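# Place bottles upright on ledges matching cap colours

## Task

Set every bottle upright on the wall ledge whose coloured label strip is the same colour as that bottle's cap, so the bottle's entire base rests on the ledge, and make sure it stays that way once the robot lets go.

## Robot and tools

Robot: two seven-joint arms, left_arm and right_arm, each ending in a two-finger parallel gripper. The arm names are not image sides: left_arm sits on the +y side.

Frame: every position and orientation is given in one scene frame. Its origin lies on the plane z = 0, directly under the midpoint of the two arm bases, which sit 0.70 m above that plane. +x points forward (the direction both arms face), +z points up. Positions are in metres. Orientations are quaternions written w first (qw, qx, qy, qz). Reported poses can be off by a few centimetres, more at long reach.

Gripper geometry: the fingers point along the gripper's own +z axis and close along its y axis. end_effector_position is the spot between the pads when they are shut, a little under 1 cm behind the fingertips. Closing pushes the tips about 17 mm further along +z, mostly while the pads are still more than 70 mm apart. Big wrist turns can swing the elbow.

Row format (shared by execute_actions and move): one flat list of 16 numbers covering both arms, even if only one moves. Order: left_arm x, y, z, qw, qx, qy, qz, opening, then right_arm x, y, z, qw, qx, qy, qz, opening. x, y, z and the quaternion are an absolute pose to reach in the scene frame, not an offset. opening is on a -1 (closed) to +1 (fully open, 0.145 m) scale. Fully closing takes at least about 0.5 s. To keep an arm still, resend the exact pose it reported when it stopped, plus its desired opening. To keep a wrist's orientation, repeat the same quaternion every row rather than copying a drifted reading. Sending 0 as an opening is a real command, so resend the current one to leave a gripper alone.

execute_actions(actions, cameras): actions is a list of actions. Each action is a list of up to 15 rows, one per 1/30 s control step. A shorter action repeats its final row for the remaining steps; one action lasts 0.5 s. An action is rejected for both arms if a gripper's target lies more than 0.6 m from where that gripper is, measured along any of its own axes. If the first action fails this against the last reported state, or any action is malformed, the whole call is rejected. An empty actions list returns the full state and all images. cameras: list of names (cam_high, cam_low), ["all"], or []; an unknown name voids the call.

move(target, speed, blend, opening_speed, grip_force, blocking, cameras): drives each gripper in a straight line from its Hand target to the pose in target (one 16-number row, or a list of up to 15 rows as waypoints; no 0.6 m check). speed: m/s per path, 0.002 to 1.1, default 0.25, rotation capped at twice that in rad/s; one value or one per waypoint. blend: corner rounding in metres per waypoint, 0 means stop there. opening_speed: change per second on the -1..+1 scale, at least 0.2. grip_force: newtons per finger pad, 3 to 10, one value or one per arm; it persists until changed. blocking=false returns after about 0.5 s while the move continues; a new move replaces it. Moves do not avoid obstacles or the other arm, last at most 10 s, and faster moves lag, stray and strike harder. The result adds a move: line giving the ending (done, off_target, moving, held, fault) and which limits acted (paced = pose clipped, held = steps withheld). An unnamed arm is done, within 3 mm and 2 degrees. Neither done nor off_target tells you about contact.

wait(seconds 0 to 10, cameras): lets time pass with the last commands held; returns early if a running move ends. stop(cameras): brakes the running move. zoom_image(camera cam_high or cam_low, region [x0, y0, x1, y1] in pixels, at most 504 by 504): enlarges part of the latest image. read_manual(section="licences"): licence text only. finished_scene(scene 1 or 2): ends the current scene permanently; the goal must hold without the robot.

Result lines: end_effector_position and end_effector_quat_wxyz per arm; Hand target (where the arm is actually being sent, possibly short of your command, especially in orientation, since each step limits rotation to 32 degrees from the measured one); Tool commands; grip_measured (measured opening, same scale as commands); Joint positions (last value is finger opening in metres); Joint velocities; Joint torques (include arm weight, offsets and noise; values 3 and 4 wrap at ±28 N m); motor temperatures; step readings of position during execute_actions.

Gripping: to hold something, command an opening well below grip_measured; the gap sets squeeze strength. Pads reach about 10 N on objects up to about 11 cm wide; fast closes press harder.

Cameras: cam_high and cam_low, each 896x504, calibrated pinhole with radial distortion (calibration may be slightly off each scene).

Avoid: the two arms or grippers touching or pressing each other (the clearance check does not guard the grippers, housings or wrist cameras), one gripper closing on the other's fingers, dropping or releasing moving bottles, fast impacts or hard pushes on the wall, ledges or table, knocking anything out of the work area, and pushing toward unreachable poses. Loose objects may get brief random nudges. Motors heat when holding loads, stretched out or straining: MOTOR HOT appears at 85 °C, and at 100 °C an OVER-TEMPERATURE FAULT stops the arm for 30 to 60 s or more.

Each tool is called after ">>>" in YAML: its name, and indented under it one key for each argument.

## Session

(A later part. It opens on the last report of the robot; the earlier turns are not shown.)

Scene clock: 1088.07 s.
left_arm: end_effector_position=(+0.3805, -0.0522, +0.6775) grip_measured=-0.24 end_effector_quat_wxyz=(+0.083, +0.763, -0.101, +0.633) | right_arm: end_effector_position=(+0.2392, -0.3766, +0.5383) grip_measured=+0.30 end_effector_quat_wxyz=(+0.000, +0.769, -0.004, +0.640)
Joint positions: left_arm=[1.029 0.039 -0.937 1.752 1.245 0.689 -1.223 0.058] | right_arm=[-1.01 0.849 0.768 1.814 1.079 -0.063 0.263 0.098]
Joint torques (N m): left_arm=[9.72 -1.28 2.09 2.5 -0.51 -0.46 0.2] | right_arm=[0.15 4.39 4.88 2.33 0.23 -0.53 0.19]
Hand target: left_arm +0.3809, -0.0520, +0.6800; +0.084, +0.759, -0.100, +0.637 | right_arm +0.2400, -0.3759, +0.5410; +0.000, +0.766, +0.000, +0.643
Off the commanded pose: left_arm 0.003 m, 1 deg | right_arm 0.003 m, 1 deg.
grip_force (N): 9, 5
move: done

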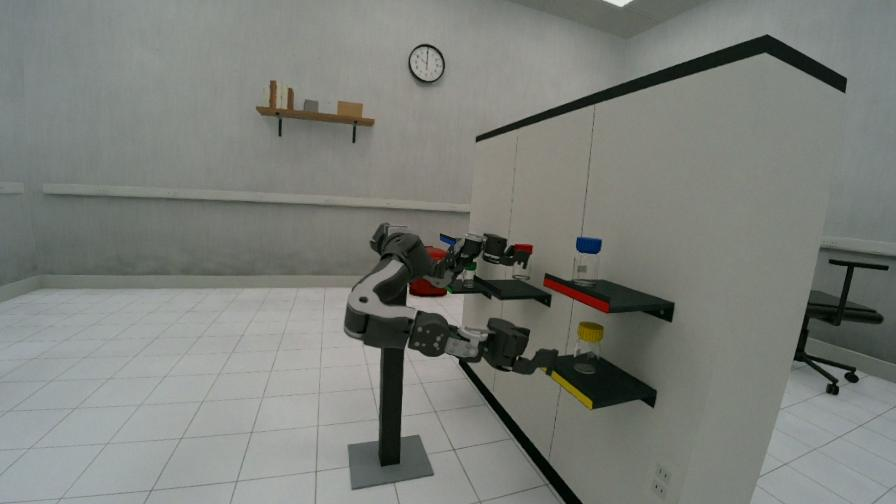

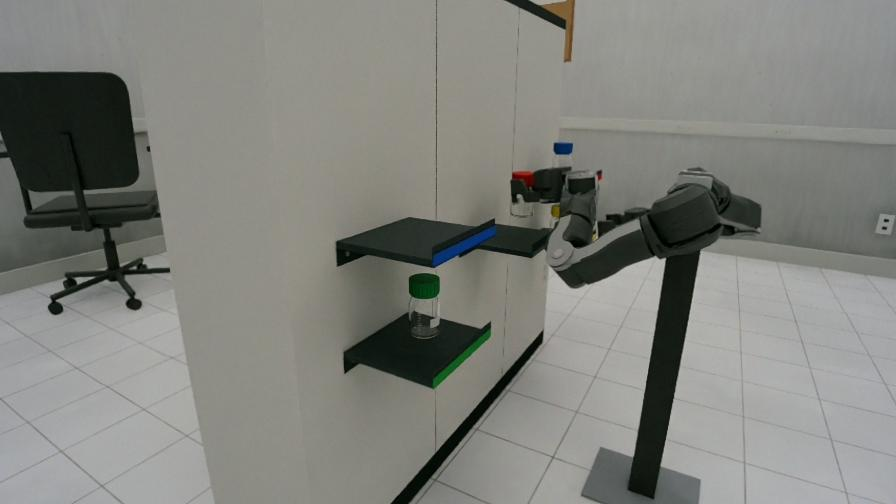

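>>> move:
  target:
    - [0.381, -0.052, 0.641, 0.0839, 0.7594, -0.1, 0.6375, -0.7, 0.24, -0.376, 0.541, 0, 0.766, 0, 0.643, 0.3]
    - [0.381, -0.052, 0.632, 0.0839, 0.7594, -0.1, 0.6375, -0.7, 0.24, -0.376, 0.541, 0, 0.766, 0, 0.643, 0.3]
  speed: [0.05, 0.02]
  blend: [0.003, 0]

>>> move:
  target: [0.381, -0.052, 0.628, 0.0839, 0.7594, -0.1, 0.6375, -0.7, 0.24, -0.376, 0.541, 0, 0.766, 0, 0.643, 0.3]
  speed: 0.02

>>> move:
  target: [0.381, -0.052, 0.624, 0.0839, 0.7594, -0.1, 0.6375, -0.7, 0.24, -0.376, 0.541, 0, 0.766, 0, 0.643, 0.3]
  speed: 0.02
  cameras: ["all"]

>>> zoom_image:
  camera: "cam_low"
  region: [470, 160, 590, 260]

>>> zoom_image:
  camera: "cam_high"
  region: [450, 220, 570, 310]

Scene clock: 1103.87 s.
left_arm: end_effector_position=(+0.3807, -0.0519, +0.6372) grip_measured=-0.24 end_effector_quat_wxyz=(+0.084, +0.755, -0.098, +0.642) | right_arm: end_effector_position=(+0.2392, -0.3766, +0.5383) grip_measured=+0.30 end_effector_quat_wxyz=(+0.000, +0.769, -0.004, +0.640)
Joint positions: left_arm=[0.947 0.111 -1.058 1.744 1.128 0.524 -1.141 0.058] | right_arm=[-1.01 0.849 0.768 1.814 1.079 -0.063 0.263 0.098]
Joint torques (N m): left_arm=[6.84 -0.88 1.62 1.99 -0.22 -0.37 0.24] | right_arm=[0.04 4.42 4.86 2.39 0.23 -0.55 0.18]
Hand target: left_arm +0.3809, -0.0520, +0.6320; +0.084, +0.759, -0.100, +0.637 | right_arm +0.2400, -0.3759, +0.5410; +0.000, +0.766, +0.000, +0.643
Off the commanded pose: left_arm 0.005 m, 1 deg | right_arm 0.003 m, 1 deg.
grip_force (N): 9, 5
move: off_target (left_arm)

Scene clock: 1104.67 s.
left_arm: end_effector_position=(+0.3807, -0.0518, +0.6367) grip_measured=-0.24 end_effector_quat_wxyz=(+0.085, +0.751, -0.097, +0.648) | right_arm: end_effector_position=(+0.2392, -0.3766, +0.5383) grip_measured=+0.30 end_effector_quat_wxyz=(+0.000, +0.769, -0.004, +0.640)
Joint positions: left_arm=[0.935 0.111 -1.058 1.744 1.1 0.514 -1.128 0.058] | right_arm=[-1.01 0.849 0.768 1.814 1.079 -0.063 0.263 0.098]
Joint torques (N m): left_arm=[5.89 -0.83 1.68 1.47 0.04 -0.2 0.2] | right_arm=[0.07 4.23 4.82 2.3 0.22 -0.54 0.2]
Hand target: left_arm +0.3809, -0.0519, +0.6281; +0.084, +0.759, -0.100, +0.638 | right_arm +0.2400, -0.3759, +0.5410; +0.000, +0.766, +0.000, +0.643
Off the commanded pose: left_arm 0.009 m, 2 deg | right_arm 0.003 m, 1 deg.
grip_force (N): 9, 5
move: off_target (left_arm)

Scene clock: 1105.50 s.
left_arm: end_effector_position=(+0.3806, -0.0519, +0.6356) grip_measured=-0.24 end_effector_quat_wxyz=(+0.086, +0.747, -0.096, +0.653) | right_arm: end_effector_position=(+0.2392, -0.3766, +0.5383) grip_measured=+0.30 end_effector_quat_wxyz=(+0.000, +0.769, -0.004, +0.640)
Joint positions: left_arm=[0.921 0.111 -1.058 1.743 1.071 0.505 -1.114 0.058] | right_arm=[-1.01 0.849 0.768 1.814 1.079 -0.063 0.263 0.098]
Joint torques (N m): left_arm=[5.05 -0.96 1.84 1.07 0.28 -0.04 0.16] | right_arm=[0.17 4.34 4.82 2.29 0.24 -0.55 0.18]
Hand target: left_arm +0.3808, -0.0519, +0.6242; +0.084, +0.759, -0.100, +0.638 | right_arm +0.2400, -0.3759, +0.5410; +0.000, +0.766, +0.000, +0.643
Off the commanded pose: left_arm 0.012 m, 2 deg | right_arm 0.003 m, 1 deg.
grip_force (N): 9, 5
move: off_target (left_arm)

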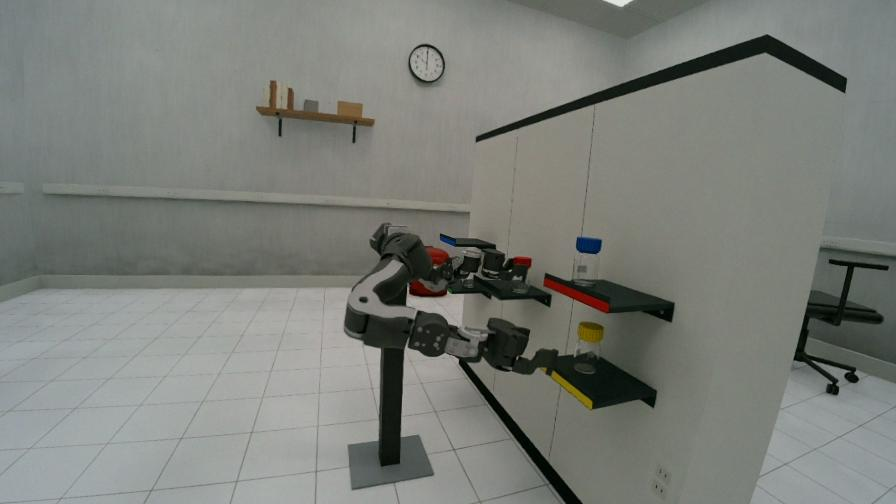

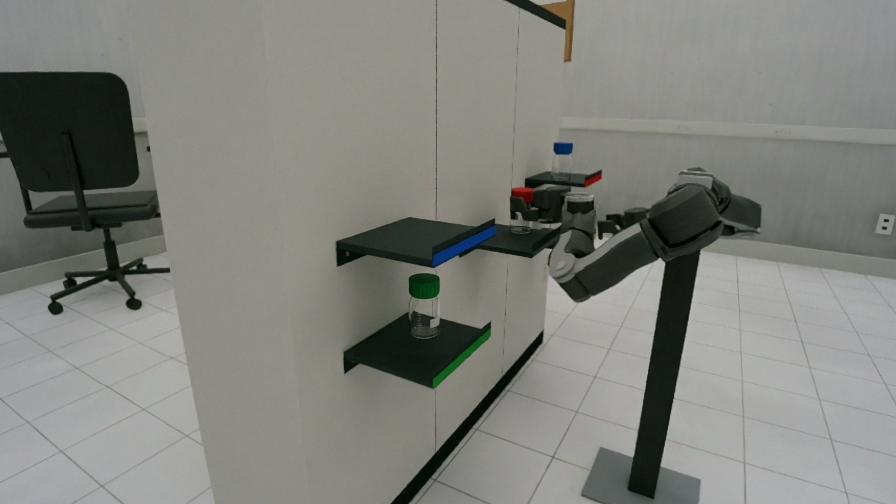

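Scaled by 4.200 from the camera's 896x504 image, which has a finer 1280x720 frame.

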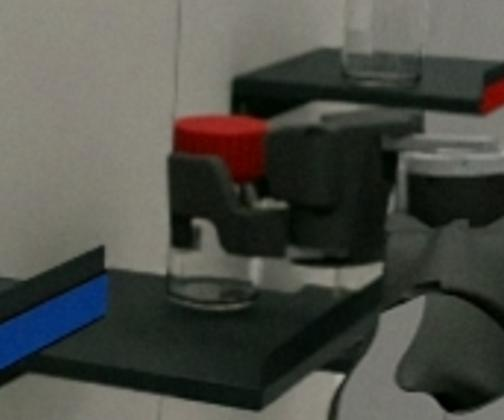

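Scaled by 4.200 from the camera's 896x504 image, which has a finer 1280x720 frame.

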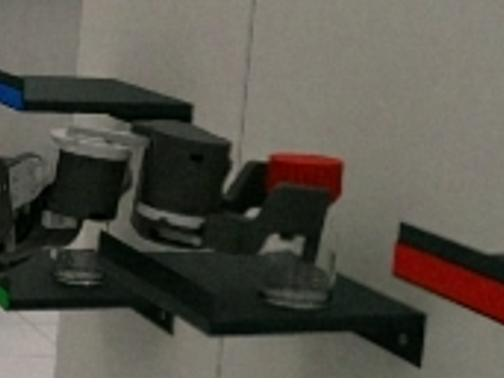

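>>> move:
  target: [0.381, -0.052, 0.6365, 0.0839, 0.7594, -0.1, 0.6375, -0.7, 0.24, -0.376, 0.541, 0, 0.766, 0, 0.643, 0.3]
  speed: 0.03

>>> move:
  target: [0.381, -0.052, 0.6365, 0.0839, 0.7594, -0.1, 0.6375, 0.2, 0.24, -0.376, 0.541, 0, 0.766, 0, 0.643, 0.3]
  speed: 0.02
  opening_speed: 0.5

>>> move:
  target:
    - [0.31, -0.033, 0.642, 0.0839, 0.7594, -0.1, 0.6375, 0.2, 0.24, -0.376, 0.541, 0, 0.766, 0, 0.643, 0.3]
    - [0.325, 0.1, 0.655, 0, 0.766, 0, 0.643, 0.2, 0.24, -0.376, 0.541, 0, 0.766, 0, 0.643, 0.3]
    - [0.335, 0.2, 0.63, 0, 0.766, 0, 0.643, 0.2, 0.24, -0.376, 0.541, 0, 0.766, 0, 0.643, 0.3]
    - [0.28, 0.25, 0.53, 0, 0.766, 0, 0.643, 0.2, 0.24, -0.376, 0.541, 0, 0.766, 0, 0.643, 0.3]
  speed: [0.08, 0.12, 0.12, 0.12]
  blend: [0.02, 0.03, 0.03, 0]
  cameras: ["all"]

>>> zoom_image:
  camera: "cam_low"
  region: [470, 160, 590, 260]

>>> zoom_image:
  camera: "cam_high"
  region: [460, 210, 640, 330]

Scene clock: 1127.90 s.
left_arm: end_effector_position=(+0.3808, -0.0522, +0.6366) grip_measured=-0.24 end_effector_quat_wxyz=(+0.085, +0.758, -0.101, +0.639) | right_arm: end_effector_position=(+0.2392, -0.3766, +0.5383) grip_measured=+0.30 end_effector_quat_wxyz=(+0.000, +0.769, -0.004, +0.640)
Joint positions: left_arm=[0.921 0.094 -1.024 1.743 1.101 0.563 -1.122 0.058] | right_arm=[-1.01 0.849 0.768 1.814 1.079 -0.063 0.263 0.098]
Joint torques (N m): left_arm=[8.48 -2.02 2.7 2.86 -0.16 -0.24 -0.04] | right_arm=[0.12 4.26 4.85 2.41 0.22 -0.53 0.2]
Hand target: left_arm +0.3810, -0.0520, +0.6365; +0.084, +0.759, -0.100, +0.638 | right_arm +0.2400, -0.3759, +0.5410; +0.000, +0.766, +0.000, +0.643
Off the commanded pose: left_arm 0.000 m, 0 deg | right_arm 0.003 m, 1 deg.
grip_force (N): 9, 5
move: done

Scene clock: 1129.90 s.
left_arm: end_effector_position=(+0.3806, -0.0526, +0.6363) grip_measured=+0.20 end_effector_quat_wxyz=(+0.085, +0.759, -0.102, +0.638) | right_arm: end_effector_position=(+0.2392, -0.3766, +0.5383) grip_measured=+0.30 end_effector_quat_wxyz=(+0.000, +0.769, -0.004, +0.640)
Joint positions: left_arm=[0.921 0.094 -1.024 1.743 1.104 0.565 -1.122 0.09] | right_arm=[-1.01 0.849 0.768 1.814 1.079 -0.063 0.263 0.098]
Joint torques (N m): left_arm=[8.48 -1.91 2.62 2.88 -0.23 -0.29 -0.03] | right_arm=[0.22 4.34 4.83 2.33 0.24 -0.53 0.22]
Hand target: left_arm +0.3809, -0.0521, +0.6365; +0.084, +0.759, -0.100, +0.637 | right_arm +0.2400, -0.3759, +0.5410; +0.000, +0.766, +0.000, +0.643
Off the commanded pose: left_arm 0.001 m, 0 deg | right_arm 0.003 m, 1 deg.
grip_force (N): 9, 5
move: done

Scene clock: 1134.30 s.
left_arm: end_effector_position=(+0.2795, +0.2503, +0.5292) grip_measured=+0.20 end_effector_quat_wxyz=(-0.001, +0.767, +0.002, +0.642) | right_arm: end_effector_position=(+0.2392, -0.3766, +0.5383) grip_measured=+0.30 end_effector_quat_wxyz=(+0.000, +0.769, -0.004, +0.640)
Joint positions: left_arm=[-0.688 1.163 0.052 2.156 0.997 -0.183 -0.525 0.09] | right_arm=[-1.01 0.849 0.768 1.814 1.079 -0.063 0.263 0.098]
Joint torques (N m): left_arm=[2.41 4.34 2.33 3.08 -0.16 -0.65 0.24] | right_arm=[0.22 4.29 4.9 2.3 0.24 -0.52 0.2]
Hand target: left_arm +0.2800, +0.2499, +0.5301; +0.000, +0.766, +0.000, +0.643 | right_arm +0.2400, -0.3759, +0.5410; +0.000, +0.766, +0.000, +0.643
Off the commanded pose: left_arm 0.001 m, 0 deg | right_arm 0.003 m, 1 deg.
grip_force (N): 9, 5
move: done

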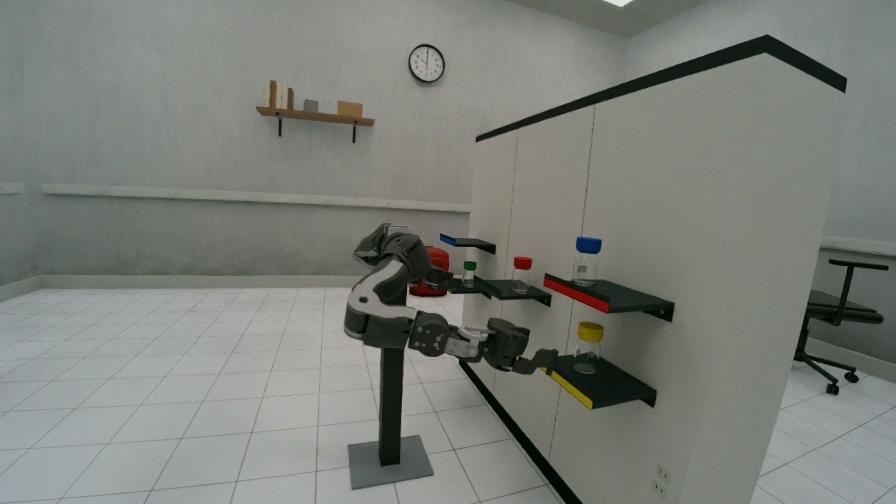

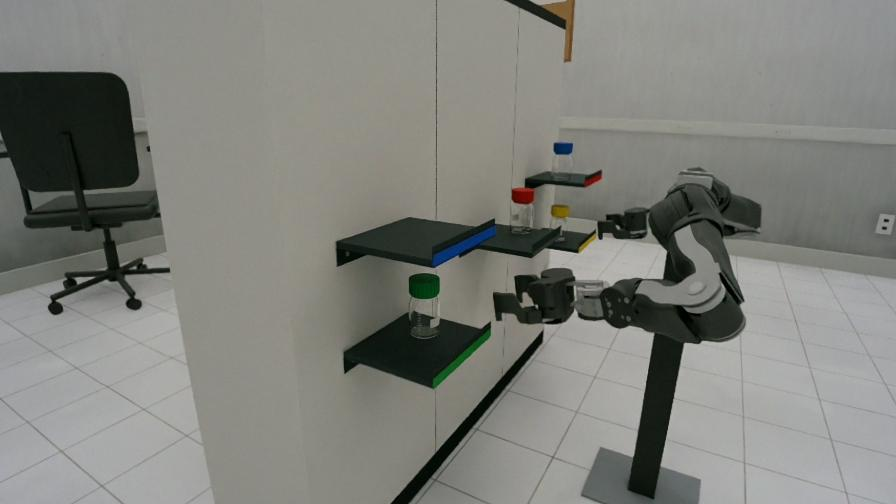

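Scaled by 4.200 from the camera's 896x504 image, which has a finer 1280x720 frame.

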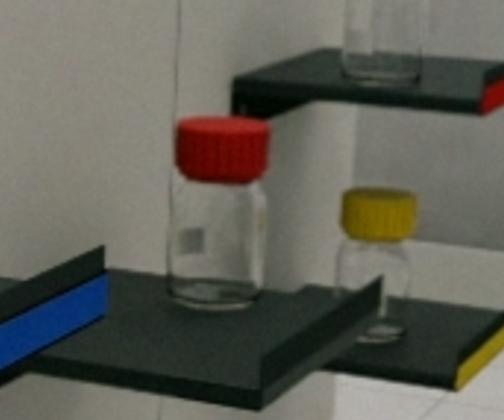

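Scaled by 2.800 from the camera's 896x504 image, which has a finer 1280x720 frame.

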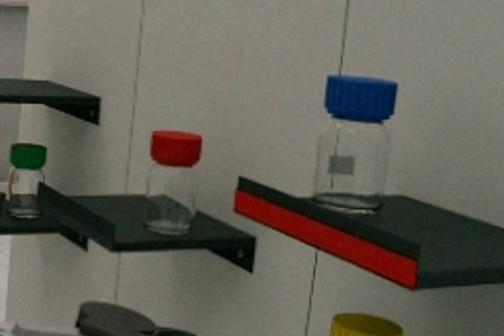

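>>> move:
  target:
    - [0.28, 0.25, 0.53, 0, 0.766, 0, 0.643, 0.2, 0.235, -0.36, 0.65, 0, 0.766, 0, 0.643, 0.3]
    - [0.28, 0.25, 0.53, 0, 0.766, 0, 0.643, 0.2, 0.26, -0.35, 0.745, 0, 0.766, 0, 0.643, 0.3]
  speed: [0.15, 0.12]
  blend: [0.03, 0]
  cameras: ["all"]

>>> zoom_image:
  camera: "cam_low"
  region: [510, 120, 650, 220]

>>> zoom_image:
  camera: "cam_high"
  region: [480, 210, 640, 330]

Scene clock: 1155.50 s.
left_arm: end_effector_position=(+0.2795, +0.2503, +0.5293) grip_measured=+0.20 end_effector_quat_wxyz=(-0.001, +0.767, +0.002, +0.642) | right_arm: end_effector_position=(+0.2601, -0.3493, +0.7457) grip_measured=+0.30 end_effector_quat_wxyz=(+0.000, +0.757, +0.009, +0.654)
Joint positions: left_arm=[-0.688 1.163 0.052 2.156 0.997 -0.183 -0.525 0.09] | right_arm=[-0.931 1.133 1.568 2.017 1.558 0.783 0.013 0.098]
Joint torques (N m): left_arm=[2.39 4.42 2.32 3.08 -0.16 -0.65 0.24] | right_arm=[0.91 4.26 3.06 0.32 0.16 -0.32 -0.18]
Hand target: left_arm +0.2800, +0.2499, +0.5301; +0.000, +0.766, +0.000, +0.643 | right_arm +0.2601, -0.3501, +0.7447; +0.001, +0.758, +0.007, +0.652
Off the commanded pose: left_arm 0.001 m, 0 deg | right_arm 0.001 m, 2 deg.
joint read past its limit (right arm) — joint 3 (upper arm roll), upper limit.
joint sent to its limit (right arm) — joint 3 (upper arm roll), upper limit; joint 5 (forearm roll), upper limit; joint 6 (wrist pitch), upper limit. The joint targets still meet the commanded pose.
grip_force (N): 9, 5
move: done

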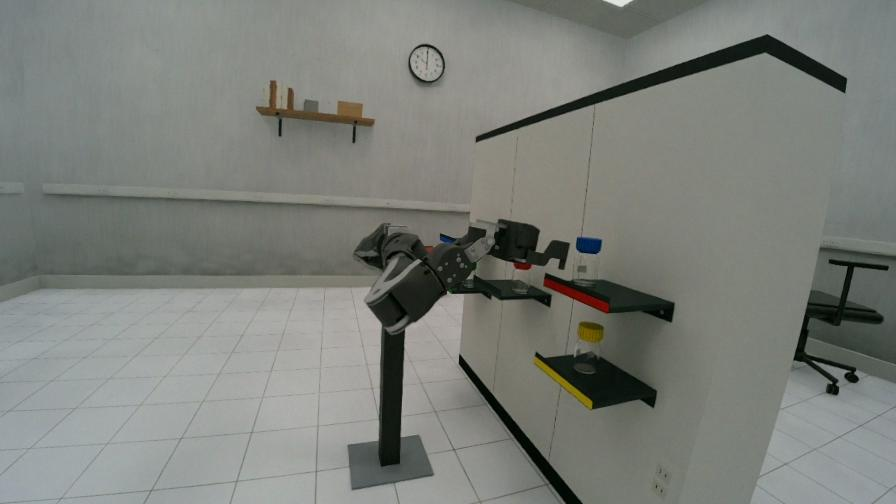

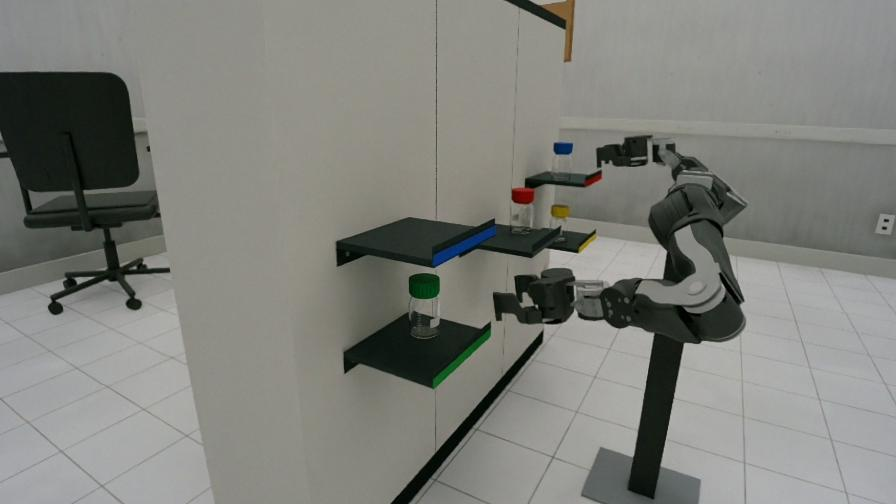

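Scaled by 3.600 from the camera's 896x504 image, which has a finer 1280x720 frame.

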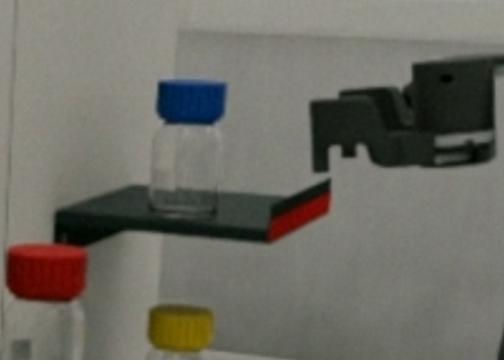

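Scaled by 3.150 from the camera's 896x504 image, which has a finer 1280x720 frame.

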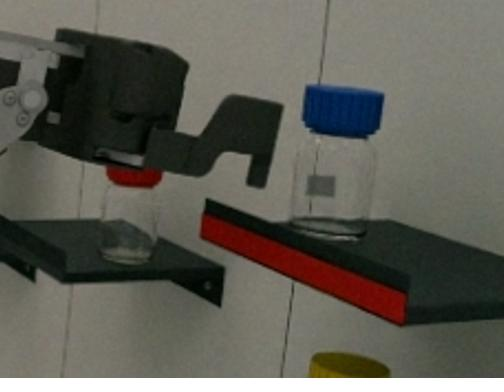

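>>> move:
  target: [0.28, 0.25, 0.53, 0, 0.766, 0, 0.643, 0.2, 0.375, -0.346, 0.742, 0, 0.766, 0, 0.643, 0.3]
  speed: 0.07
  cameras: ["all"]

>>> zoom_image:
  camera: "cam_low"
  region: [510, 120, 650, 220]

>>> zoom_image:
  camera: "cam_high"
  region: [480, 210, 640, 330]

Scene clock: 1187.30 s.
left_arm: end_effector_position=(+0.2795, +0.2503, +0.5293) grip_measured=+0.20 end_effector_quat_wxyz=(-0.001, +0.767, +0.002, +0.642) | right_arm: end_effector_position=(+0.3753, -0.3449, +0.7418) grip_measured=+0.30 end_effector_quat_wxyz=(+0.009, +0.762, +0.033, +0.647)
Joint positions: left_arm=[-0.688 1.163 0.052 2.156 0.997 -0.183 -0.525 0.09] | right_arm=[-1.24 1.623 1.563 1.629 1.559 0.49 -0.063 0.098]
Joint torques (N m): left_arm=[2.39 4.44 2.32 3.08 -0.16 -0.65 0.23] | right_arm=[3.39 2.41 5.19 0.02 0.11 -0.35 -0.19]
Hand target: left_arm +0.2800, +0.2499, +0.5301; +0.000, +0.766, +0.000, +0.643 | right_arm +0.3750, -0.3461, +0.7421; +0.011, +0.763, +0.031, +0.646
Off the commanded pose: left_arm 0.001 m, 0 deg | right_arm 0.001 m, 4 deg.
joint sent to its limit (right arm) — joint 3 (upper arm roll), upper limit; joint 5 (forearm roll), upper limit. The joint targets are off in orientation, not in position.
grip_force (N): 9, 5
move: off_target (right_arm)

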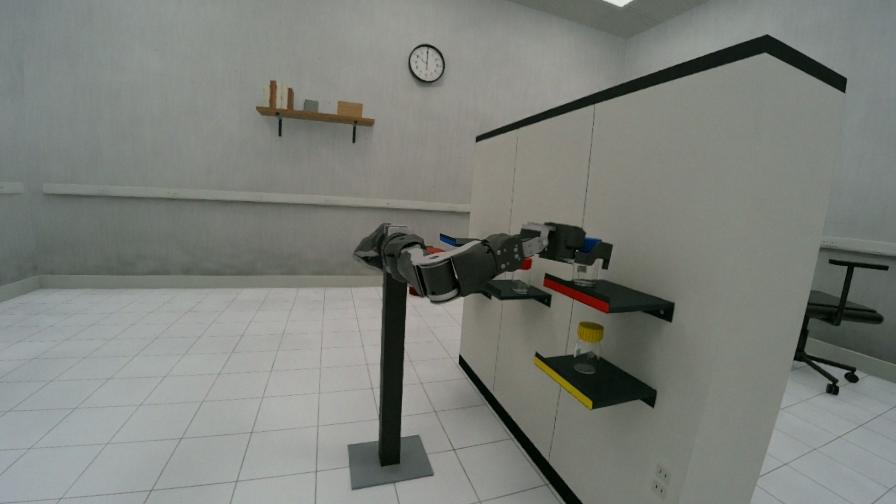

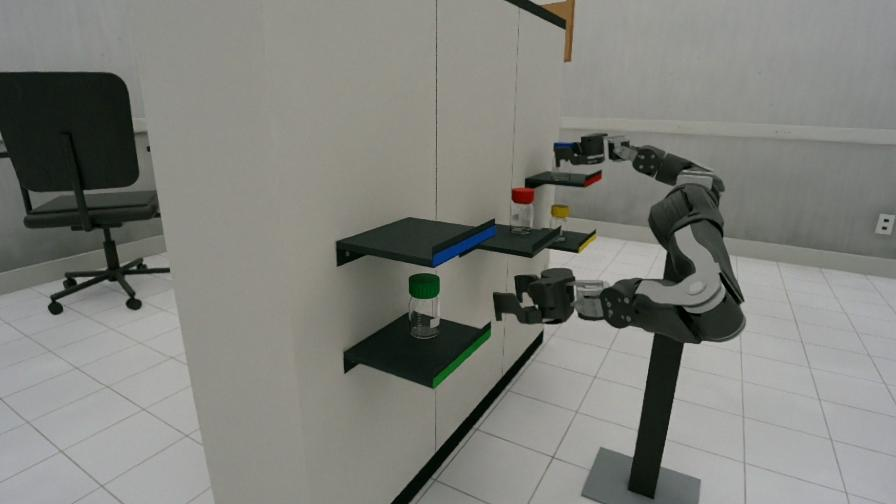

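Scaled by 3.600 from the camera's 896x504 image, which has a finer 1280x720 frame.

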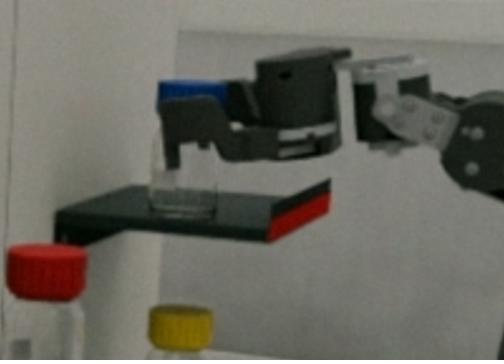

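Scaled by 3.150 from the camera's 896x504 image, which has a finer 1280x720 frame.

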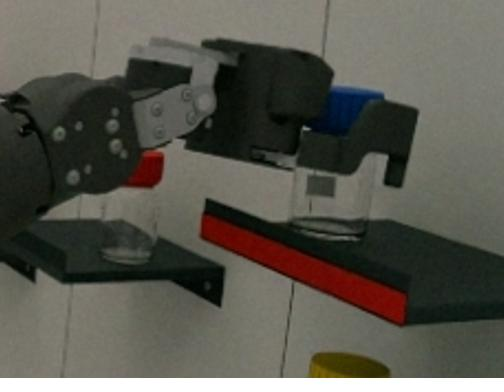

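>>> move:
  target: [0.28, 0.25, 0.53, 0, 0.766, 0, 0.643, 0.2, 0.375, -0.346, 0.737, 0, 0.766, 0, 0.643, 0.3]
  speed: 0.03

>>> move:
  target: [0.28, 0.25, 0.53, 0, 0.766, 0, 0.643, 0.2, 0.375, -0.346, 0.737, 0, 0.766, 0, 0.643, -0.7]
  speed: 0.06
  opening_speed: 0.7
  cameras: ["all"]

>>> zoom_image:
  camera: "cam_low"
  region: [510, 120, 650, 220]

>>> zoom_image:
  camera: "cam_high"
  region: [480, 210, 640, 330]

Scene clock: 1215.87 s.
left_arm: end_effector_position=(+0.2795, +0.2503, +0.5293) grip_measured=+0.20 end_effector_quat_wxyz=(-0.001, +0.767, +0.002, +0.642) | right_arm: end_effector_position=(+0.3753, -0.3451, +0.7356) grip_measured=+0.30 end_effector_quat_wxyz=(+0.010, +0.765, +0.032, +0.643)
Joint positions: left_arm=[-0.688 1.163 0.052 2.156 0.997 -0.183 -0.525 0.09] | right_arm=[-1.261 1.617 1.563 1.635 1.559 0.477 -0.066 0.098]
Joint torques (N m): left_arm=[2.39 4.42 2.32 3.08 -0.16 -0.65 0.24] | right_arm=[3.42 1.89 5.2 0.38 0.11 -0.57 -0.19]
Hand target: left_arm +0.2800, +0.2499, +0.5301; +0.000, +0.766, +0.000, +0.643 | right_arm +0.3750, -0.3462, +0.7369; +0.011, +0.763, +0.030, +0.646
Off the commanded pose: left_arm 0.001 m, 0 deg | right_arm 0.002 m, 4 deg.
joint sent to its limit (right arm) — joint 3 (upper arm roll), upper limit; joint 5 (forearm roll), upper limit. The joint targets are off in orientation, not in position.
grip_force (N): 9, 5
move: off_target (right_arm)

Scene clock: 1217.50 s.
left_arm: end_effector_position=(+0.2795, +0.2503, +0.5293) grip_measured=+0.20 end_effector_quat_wxyz=(-0.001, +0.767, +0.002, +0.642) | right_arm: end_effector_position=(+0.3752, -0.3447, +0.7356) grip_measured=-0.23 end_effector_quat_wxyz=(+0.009, +0.765, +0.033, +0.644)
Joint positions: left_arm=[-0.688 1.163 0.052 2.156 0.997 -0.183 -0.525 0.09] | right_arm=[-1.261 1.617 1.563 1.637 1.559 0.476 -0.066 0.058]
Joint torques (N m): left_arm=[2.39 4.44 2.32 3.08 -0.16 -0.65 0.23] | right_arm=[3.39 2.07 5.2 0.05 0.1 -0.57 -0.21]
Hand target: left_arm +0.2800, +0.2499, +0.5301; +0.000, +0.766, +0.000, +0.643 | right_arm +0.3750, -0.3461, +0.7370; +0.011, +0.763, +0.030, +0.646
Off the commanded pose: left_arm 0.001 m, 0 deg | right_arm 0.002 m, 4 deg.
joint sent to its limit (right arm) — joint 3 (upper arm roll), upper limit; joint 5 (forearm roll), upper limit. The joint targets are off in orientation, not in position.
grip_force (N): 9, 5
move: off_target (right_arm)

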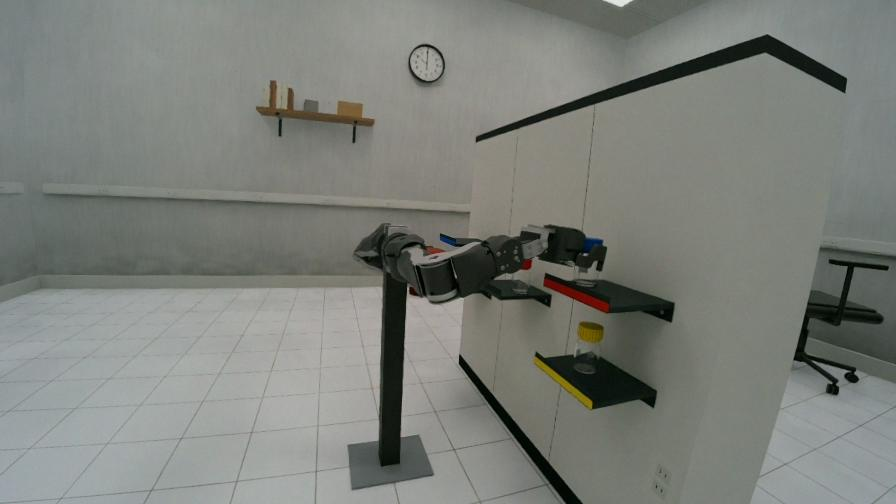

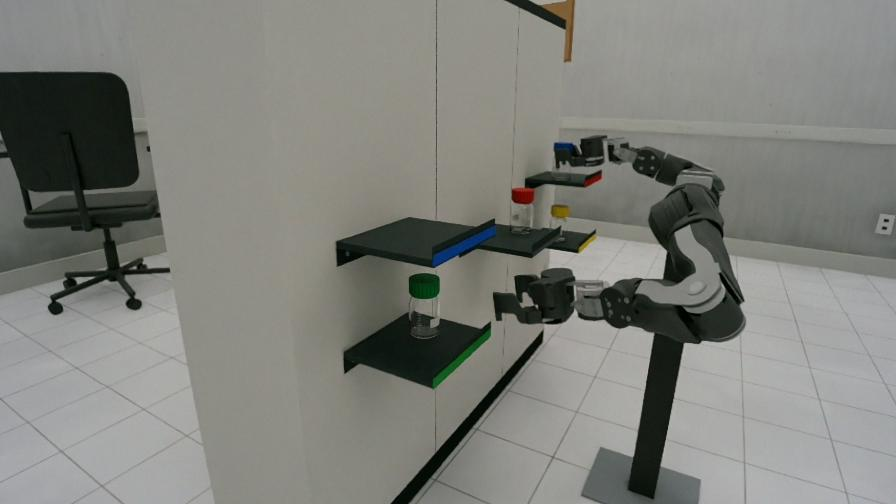

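Scaled by 3.600 from the camera's 896x504 image, which has a finer 1280x720 frame.

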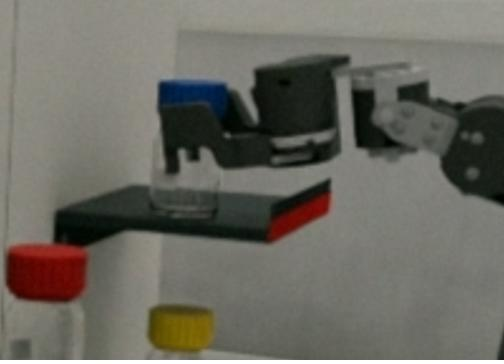

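Scaled by 3.150 from the camera's 896x504 image, which has a finer 1280x720 frame.

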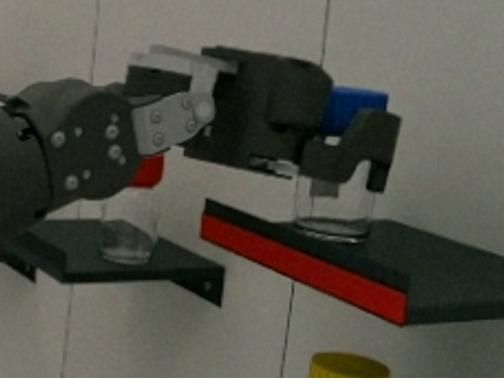

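>>> move:
  target:
    - [0.28, 0.28, 0.50, 0, 0.766, 0, 0.643, 0.2, 0.375, -0.346, 0.772, 0, 0.766, 0, 0.643, -0.7]
    - [0.27, 0.30, 0.48, 0, 0.766, 0, 0.643, 0.2, 0.25, -0.34, 0.775, 0, 0.766, 0, 0.643, -0.7]
    - [0.26, 0.32, 0.48, 0, 0.766, 0, 0.643, 0.2, 0.24, -0.335, 0.62, 0, 0.766, 0, 0.643, -0.7]
  speed: [0.06, 0.1, 0.12]
  blend: [0.008, 0.03, 0]
  grip_force: [9, 9]

>>> move:
  target:
    - [0.26, 0.32, 0.48, 0, 0.766, 0, 0.643, 0.2, 0.25, -0.25, 0.565, 0, 0.766, 0, 0.643, -0.7]
    - [0.26, 0.32, 0.48, 0, 0.766, 0, 0.643, 0.2, 0.335, -0.2, 0.61, 0, 0.766, 0, 0.643, -0.7]
    - [0.26, 0.32, 0.48, 0, 0.766, 0, 0.643, 0.2, 0.345, -0.185, 0.765, 0, 0.766, 0, 0.643, -0.7]
    - [0.26, 0.32, 0.48, 0, 0.766, 0, 0.643, 0.2, 0.36, -0.06, 0.77, -0.0839, 0.7594, 0.1, 0.6375, -0.7]
    - [0.26, 0.32, 0.48, 0, 0.766, 0, 0.643, 0.2, 0.381, 0.055, 0.765, -0.0839, 0.7594, 0.1, 0.6375, -0.7]
  speed: [0.12, 0.12, 0.1, 0.12, 0.1]
  blend: [0.03, 0.03, 0.03, 0.03, 0]
  cameras: ["all"]

>>> zoom_image:
  camera: "cam_low"
  region: [470, 110, 610, 260]

>>> zoom_image:
  camera: "cam_high"
  region: [450, 190, 570, 310]

Scene clock: 1258.93 s.
left_arm: end_effector_position=(+0.2598, +0.3196, +0.4796) grip_measured=+0.20 end_effector_quat_wxyz=(-0.001, +0.766, +0.001, +0.642) | right_arm: end_effector_position=(+0.2396, -0.3359, +0.6184) grip_measured=-0.23 end_effector_quat_wxyz=(+0.002, +0.769, -0.002, +0.639)
Joint positions: left_arm=[-0.873 1.143 0.132 1.807 1.06 -0.472 -0.182 0.09] | right_arm=[-0.934 0.753 1.069 2.168 1.147 0.404 0.152 0.058]
Joint torques (N m): left_arm=[1.12 4.5 2.82 2 0.1 -0.71 0.25] | right_arm=[0.57 3.39 3.02 1.85 0.19 -0.69 0.22]
Hand target: left_arm +0.2600, +0.3201, +0.4800; +0.000, +0.766, +0.000, +0.643 | right_arm +0.2400, -0.3351, +0.6200; +0.000, +0.766, +0.000, +0.643
Off the commanded pose: left_arm 0.001 m, 0 deg | right_arm 0.002 m, 1 deg.
grip_force (N): 9, 9
move: done

Scene clock: 1264.90 s.
left_arm: end_effector_position=(+0.2598, +0.3196, +0.4796) grip_measured=+0.20 end_effector_quat_wxyz=(-0.001, +0.766, +0.001, +0.642) | right_arm: end_effector_position=(+0.3818, +0.0546, +0.7637) grip_measured=-0.23 end_effector_quat_wxyz=(-0.086, +0.760, +0.098, +0.636)
Joint positions: left_arm=[-0.873 1.143 0.132 1.807 1.06 -0.472 -0.182 0.09] | right_arm=[1.339 -0.036 -0.83 1.642 1.559 0.785 -1.393 0.058]
Joint torques (N m): left_arm=[1.12 4.5 2.84 2 0.1 -0.71 0.25] | right_arm=[7.48 -1.07 2.52 1.46 -0.29 -0.02 -0.11]
Hand target: left_arm +0.2600, +0.3201, +0.4800; +0.000, +0.766, +0.000, +0.643 | right_arm +0.3811, +0.0550, +0.7649; -0.084, +0.759, +0.100, +0.638
Off the commanded pose: left_arm 0.001 m, 0 deg | right_arm 0.002 m, 0 deg.
joint sent to its limit (right arm) — joint 5 (forearm roll), upper limit; joint 6 (wrist pitch), upper limit. The joint targets still meet the commanded pose.
grip_force (N): 9, 9
move: done

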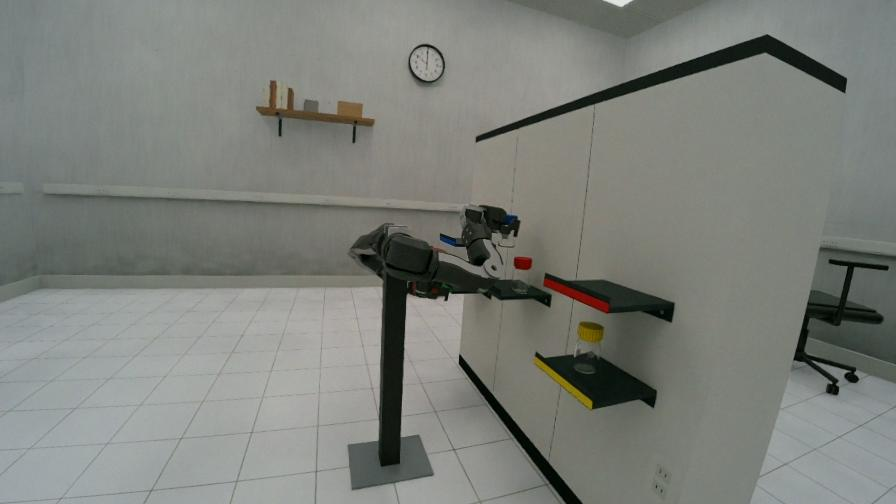

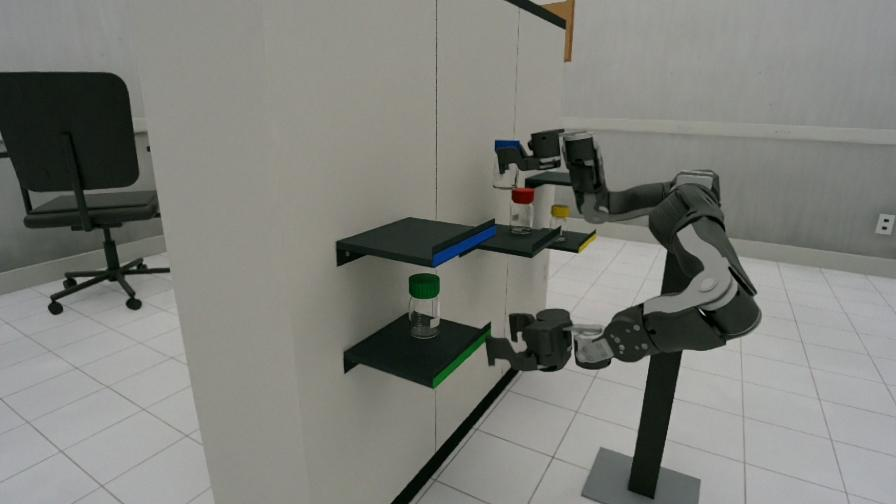

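Scaled by 3.360 from the camera's 896x504 image, which has a finer 1280x720 frame.

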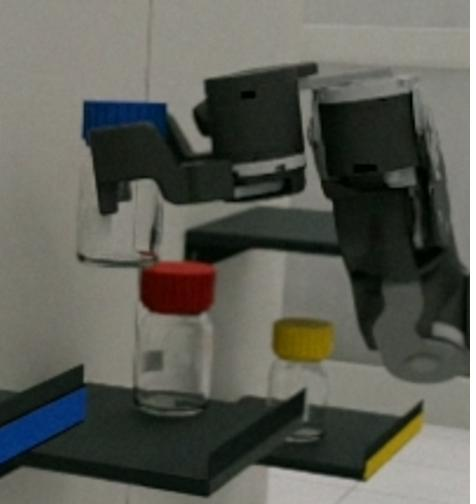

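Scaled by 4.200 from the camera's 896x504 image, which has a finer 1280x720 frame.

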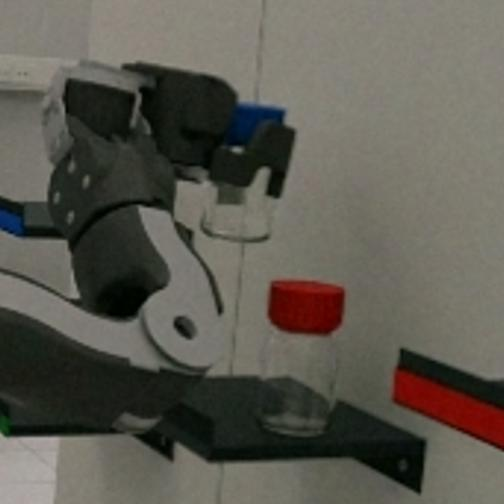

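>>> move:
  target:
    - [0.26, 0.32, 0.48, 0, 0.766, 0, 0.643, 0.2, 0.381, 0.055, 0.66, -0.0839, 0.7594, 0.1, 0.6375, -0.7]
    - [0.26, 0.32, 0.48, 0, 0.766, 0, 0.643, 0.2, 0.381, 0.055, 0.642, -0.0839, 0.7594, 0.1, 0.6375, -0.7]
  speed: [0.08, 0.03]
  blend: [0.005, 0]
  cameras: ["all"]

>>> zoom_image:
  camera: "cam_low"
  region: [470, 160, 590, 260]

>>> zoom_image:
  camera: "cam_high"
  region: [450, 220, 570, 310]

Scene clock: 1278.03 s.
left_arm: end_effector_position=(+0.2598, +0.3196, +0.4796) grip_measured=+0.20 end_effector_quat_wxyz=(-0.001, +0.766, +0.001, +0.642) | right_arm: end_effector_position=(+0.3810, +0.0544, +0.6423) grip_measured=-0.23 end_effector_quat_wxyz=(-0.083, +0.761, +0.099, +0.636)
Joint positions: left_arm=[-0.873 1.143 0.132 1.807 1.06 -0.472 -0.182 0.09] | right_arm=[1.031 0.124 -1.111 1.736 1.239 0.488 -1.194 0.058]
Joint torques (N m): left_arm=[1.12 4.5 2.84 2 0.1 -0.71 0.25] | right_arm=[6.16 -1.2 2.48 1.95 -0.64 -0.34 0.2]
Hand target: left_arm +0.2600, +0.3201, +0.4800; +0.000, +0.766, +0.000, +0.643 | right_arm +0.3810, +0.0550, +0.6420; -0.084, +0.759, +0.100, +0.637
Off the commanded pose: left_arm 0.001 m, 0 deg | right_arm 0.001 m, 0 deg.
grip_force (N): 9, 9
move: done

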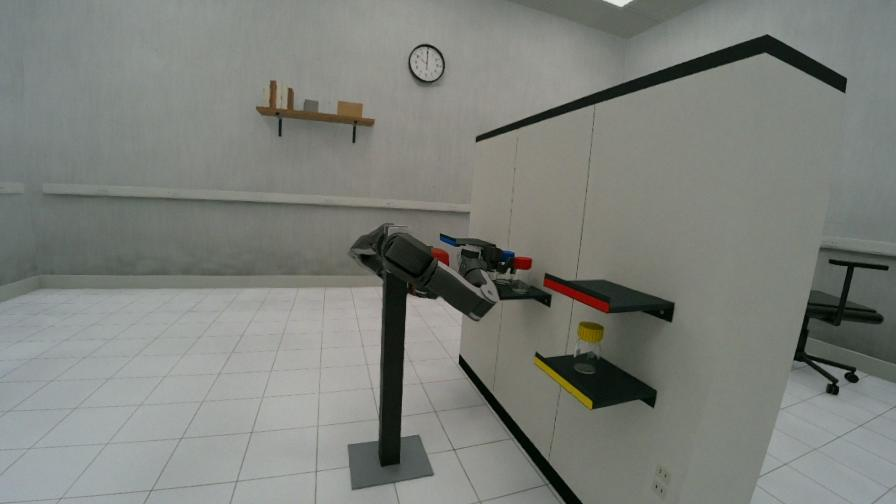

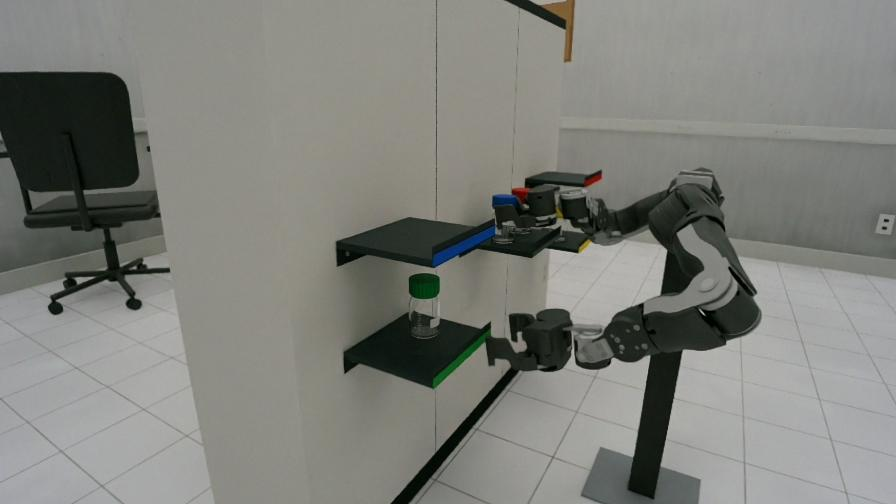

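Scaled by 4.200 from the camera's 896x504 image, which has a finer 1280x720 frame.

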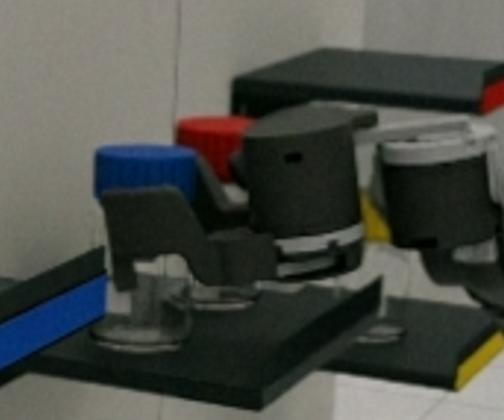

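Scaled by 4.200 from the camera's 896x504 image, which has a finer 1280x720 frame.

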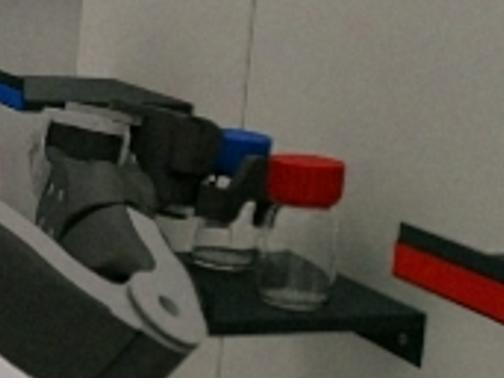

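>>> move:
  target: [0.26, 0.32, 0.48, 0, 0.766, 0, 0.643, 0.2, 0.381, 0.055, 0.6375, -0.0839, 0.7594, 0.1, 0.6375, -0.7]
  speed: 0.02

Scene clock: 1287.47 s.
left_arm: end_effector_position=(+0.2598, +0.3196, +0.4796) grip_measured=+0.20 end_effector_quat_wxyz=(-0.001, +0.766, +0.001, +0.642) | right_arm: end_effector_position=(+0.3812, +0.0542, +0.6420) grip_measured=-0.23 end_effector_quat_wxyz=(-0.082, +0.755, +0.098, +0.643)
Joint positions: left_arm=[-0.873 1.143 0.132 1.807 1.06 -0.472 -0.182 0.09] | right_arm=[1.016 0.124 -1.113 1.736 1.201 0.478 -1.181 0.058]
Joint torques (N m): left_arm=[1.12 4.52 2.84 2 0.1 -0.71 0.25] | right_arm=[4.89 -1.46 2.95 1.5 -0.18 -0.14 0.15]
Hand target: left_arm +0.2600, +0.3201, +0.4800; +0.000, +0.766, +0.000, +0.643 | right_arm +0.3810, +0.0550, +0.6375; -0.084, +0.759, +0.100, +0.637
Off the commanded pose: left_arm 0.001 m, 0 deg | right_arm 0.005 m, 1 deg.
grip_force (N): 9, 9
move: off_target (right_arm)


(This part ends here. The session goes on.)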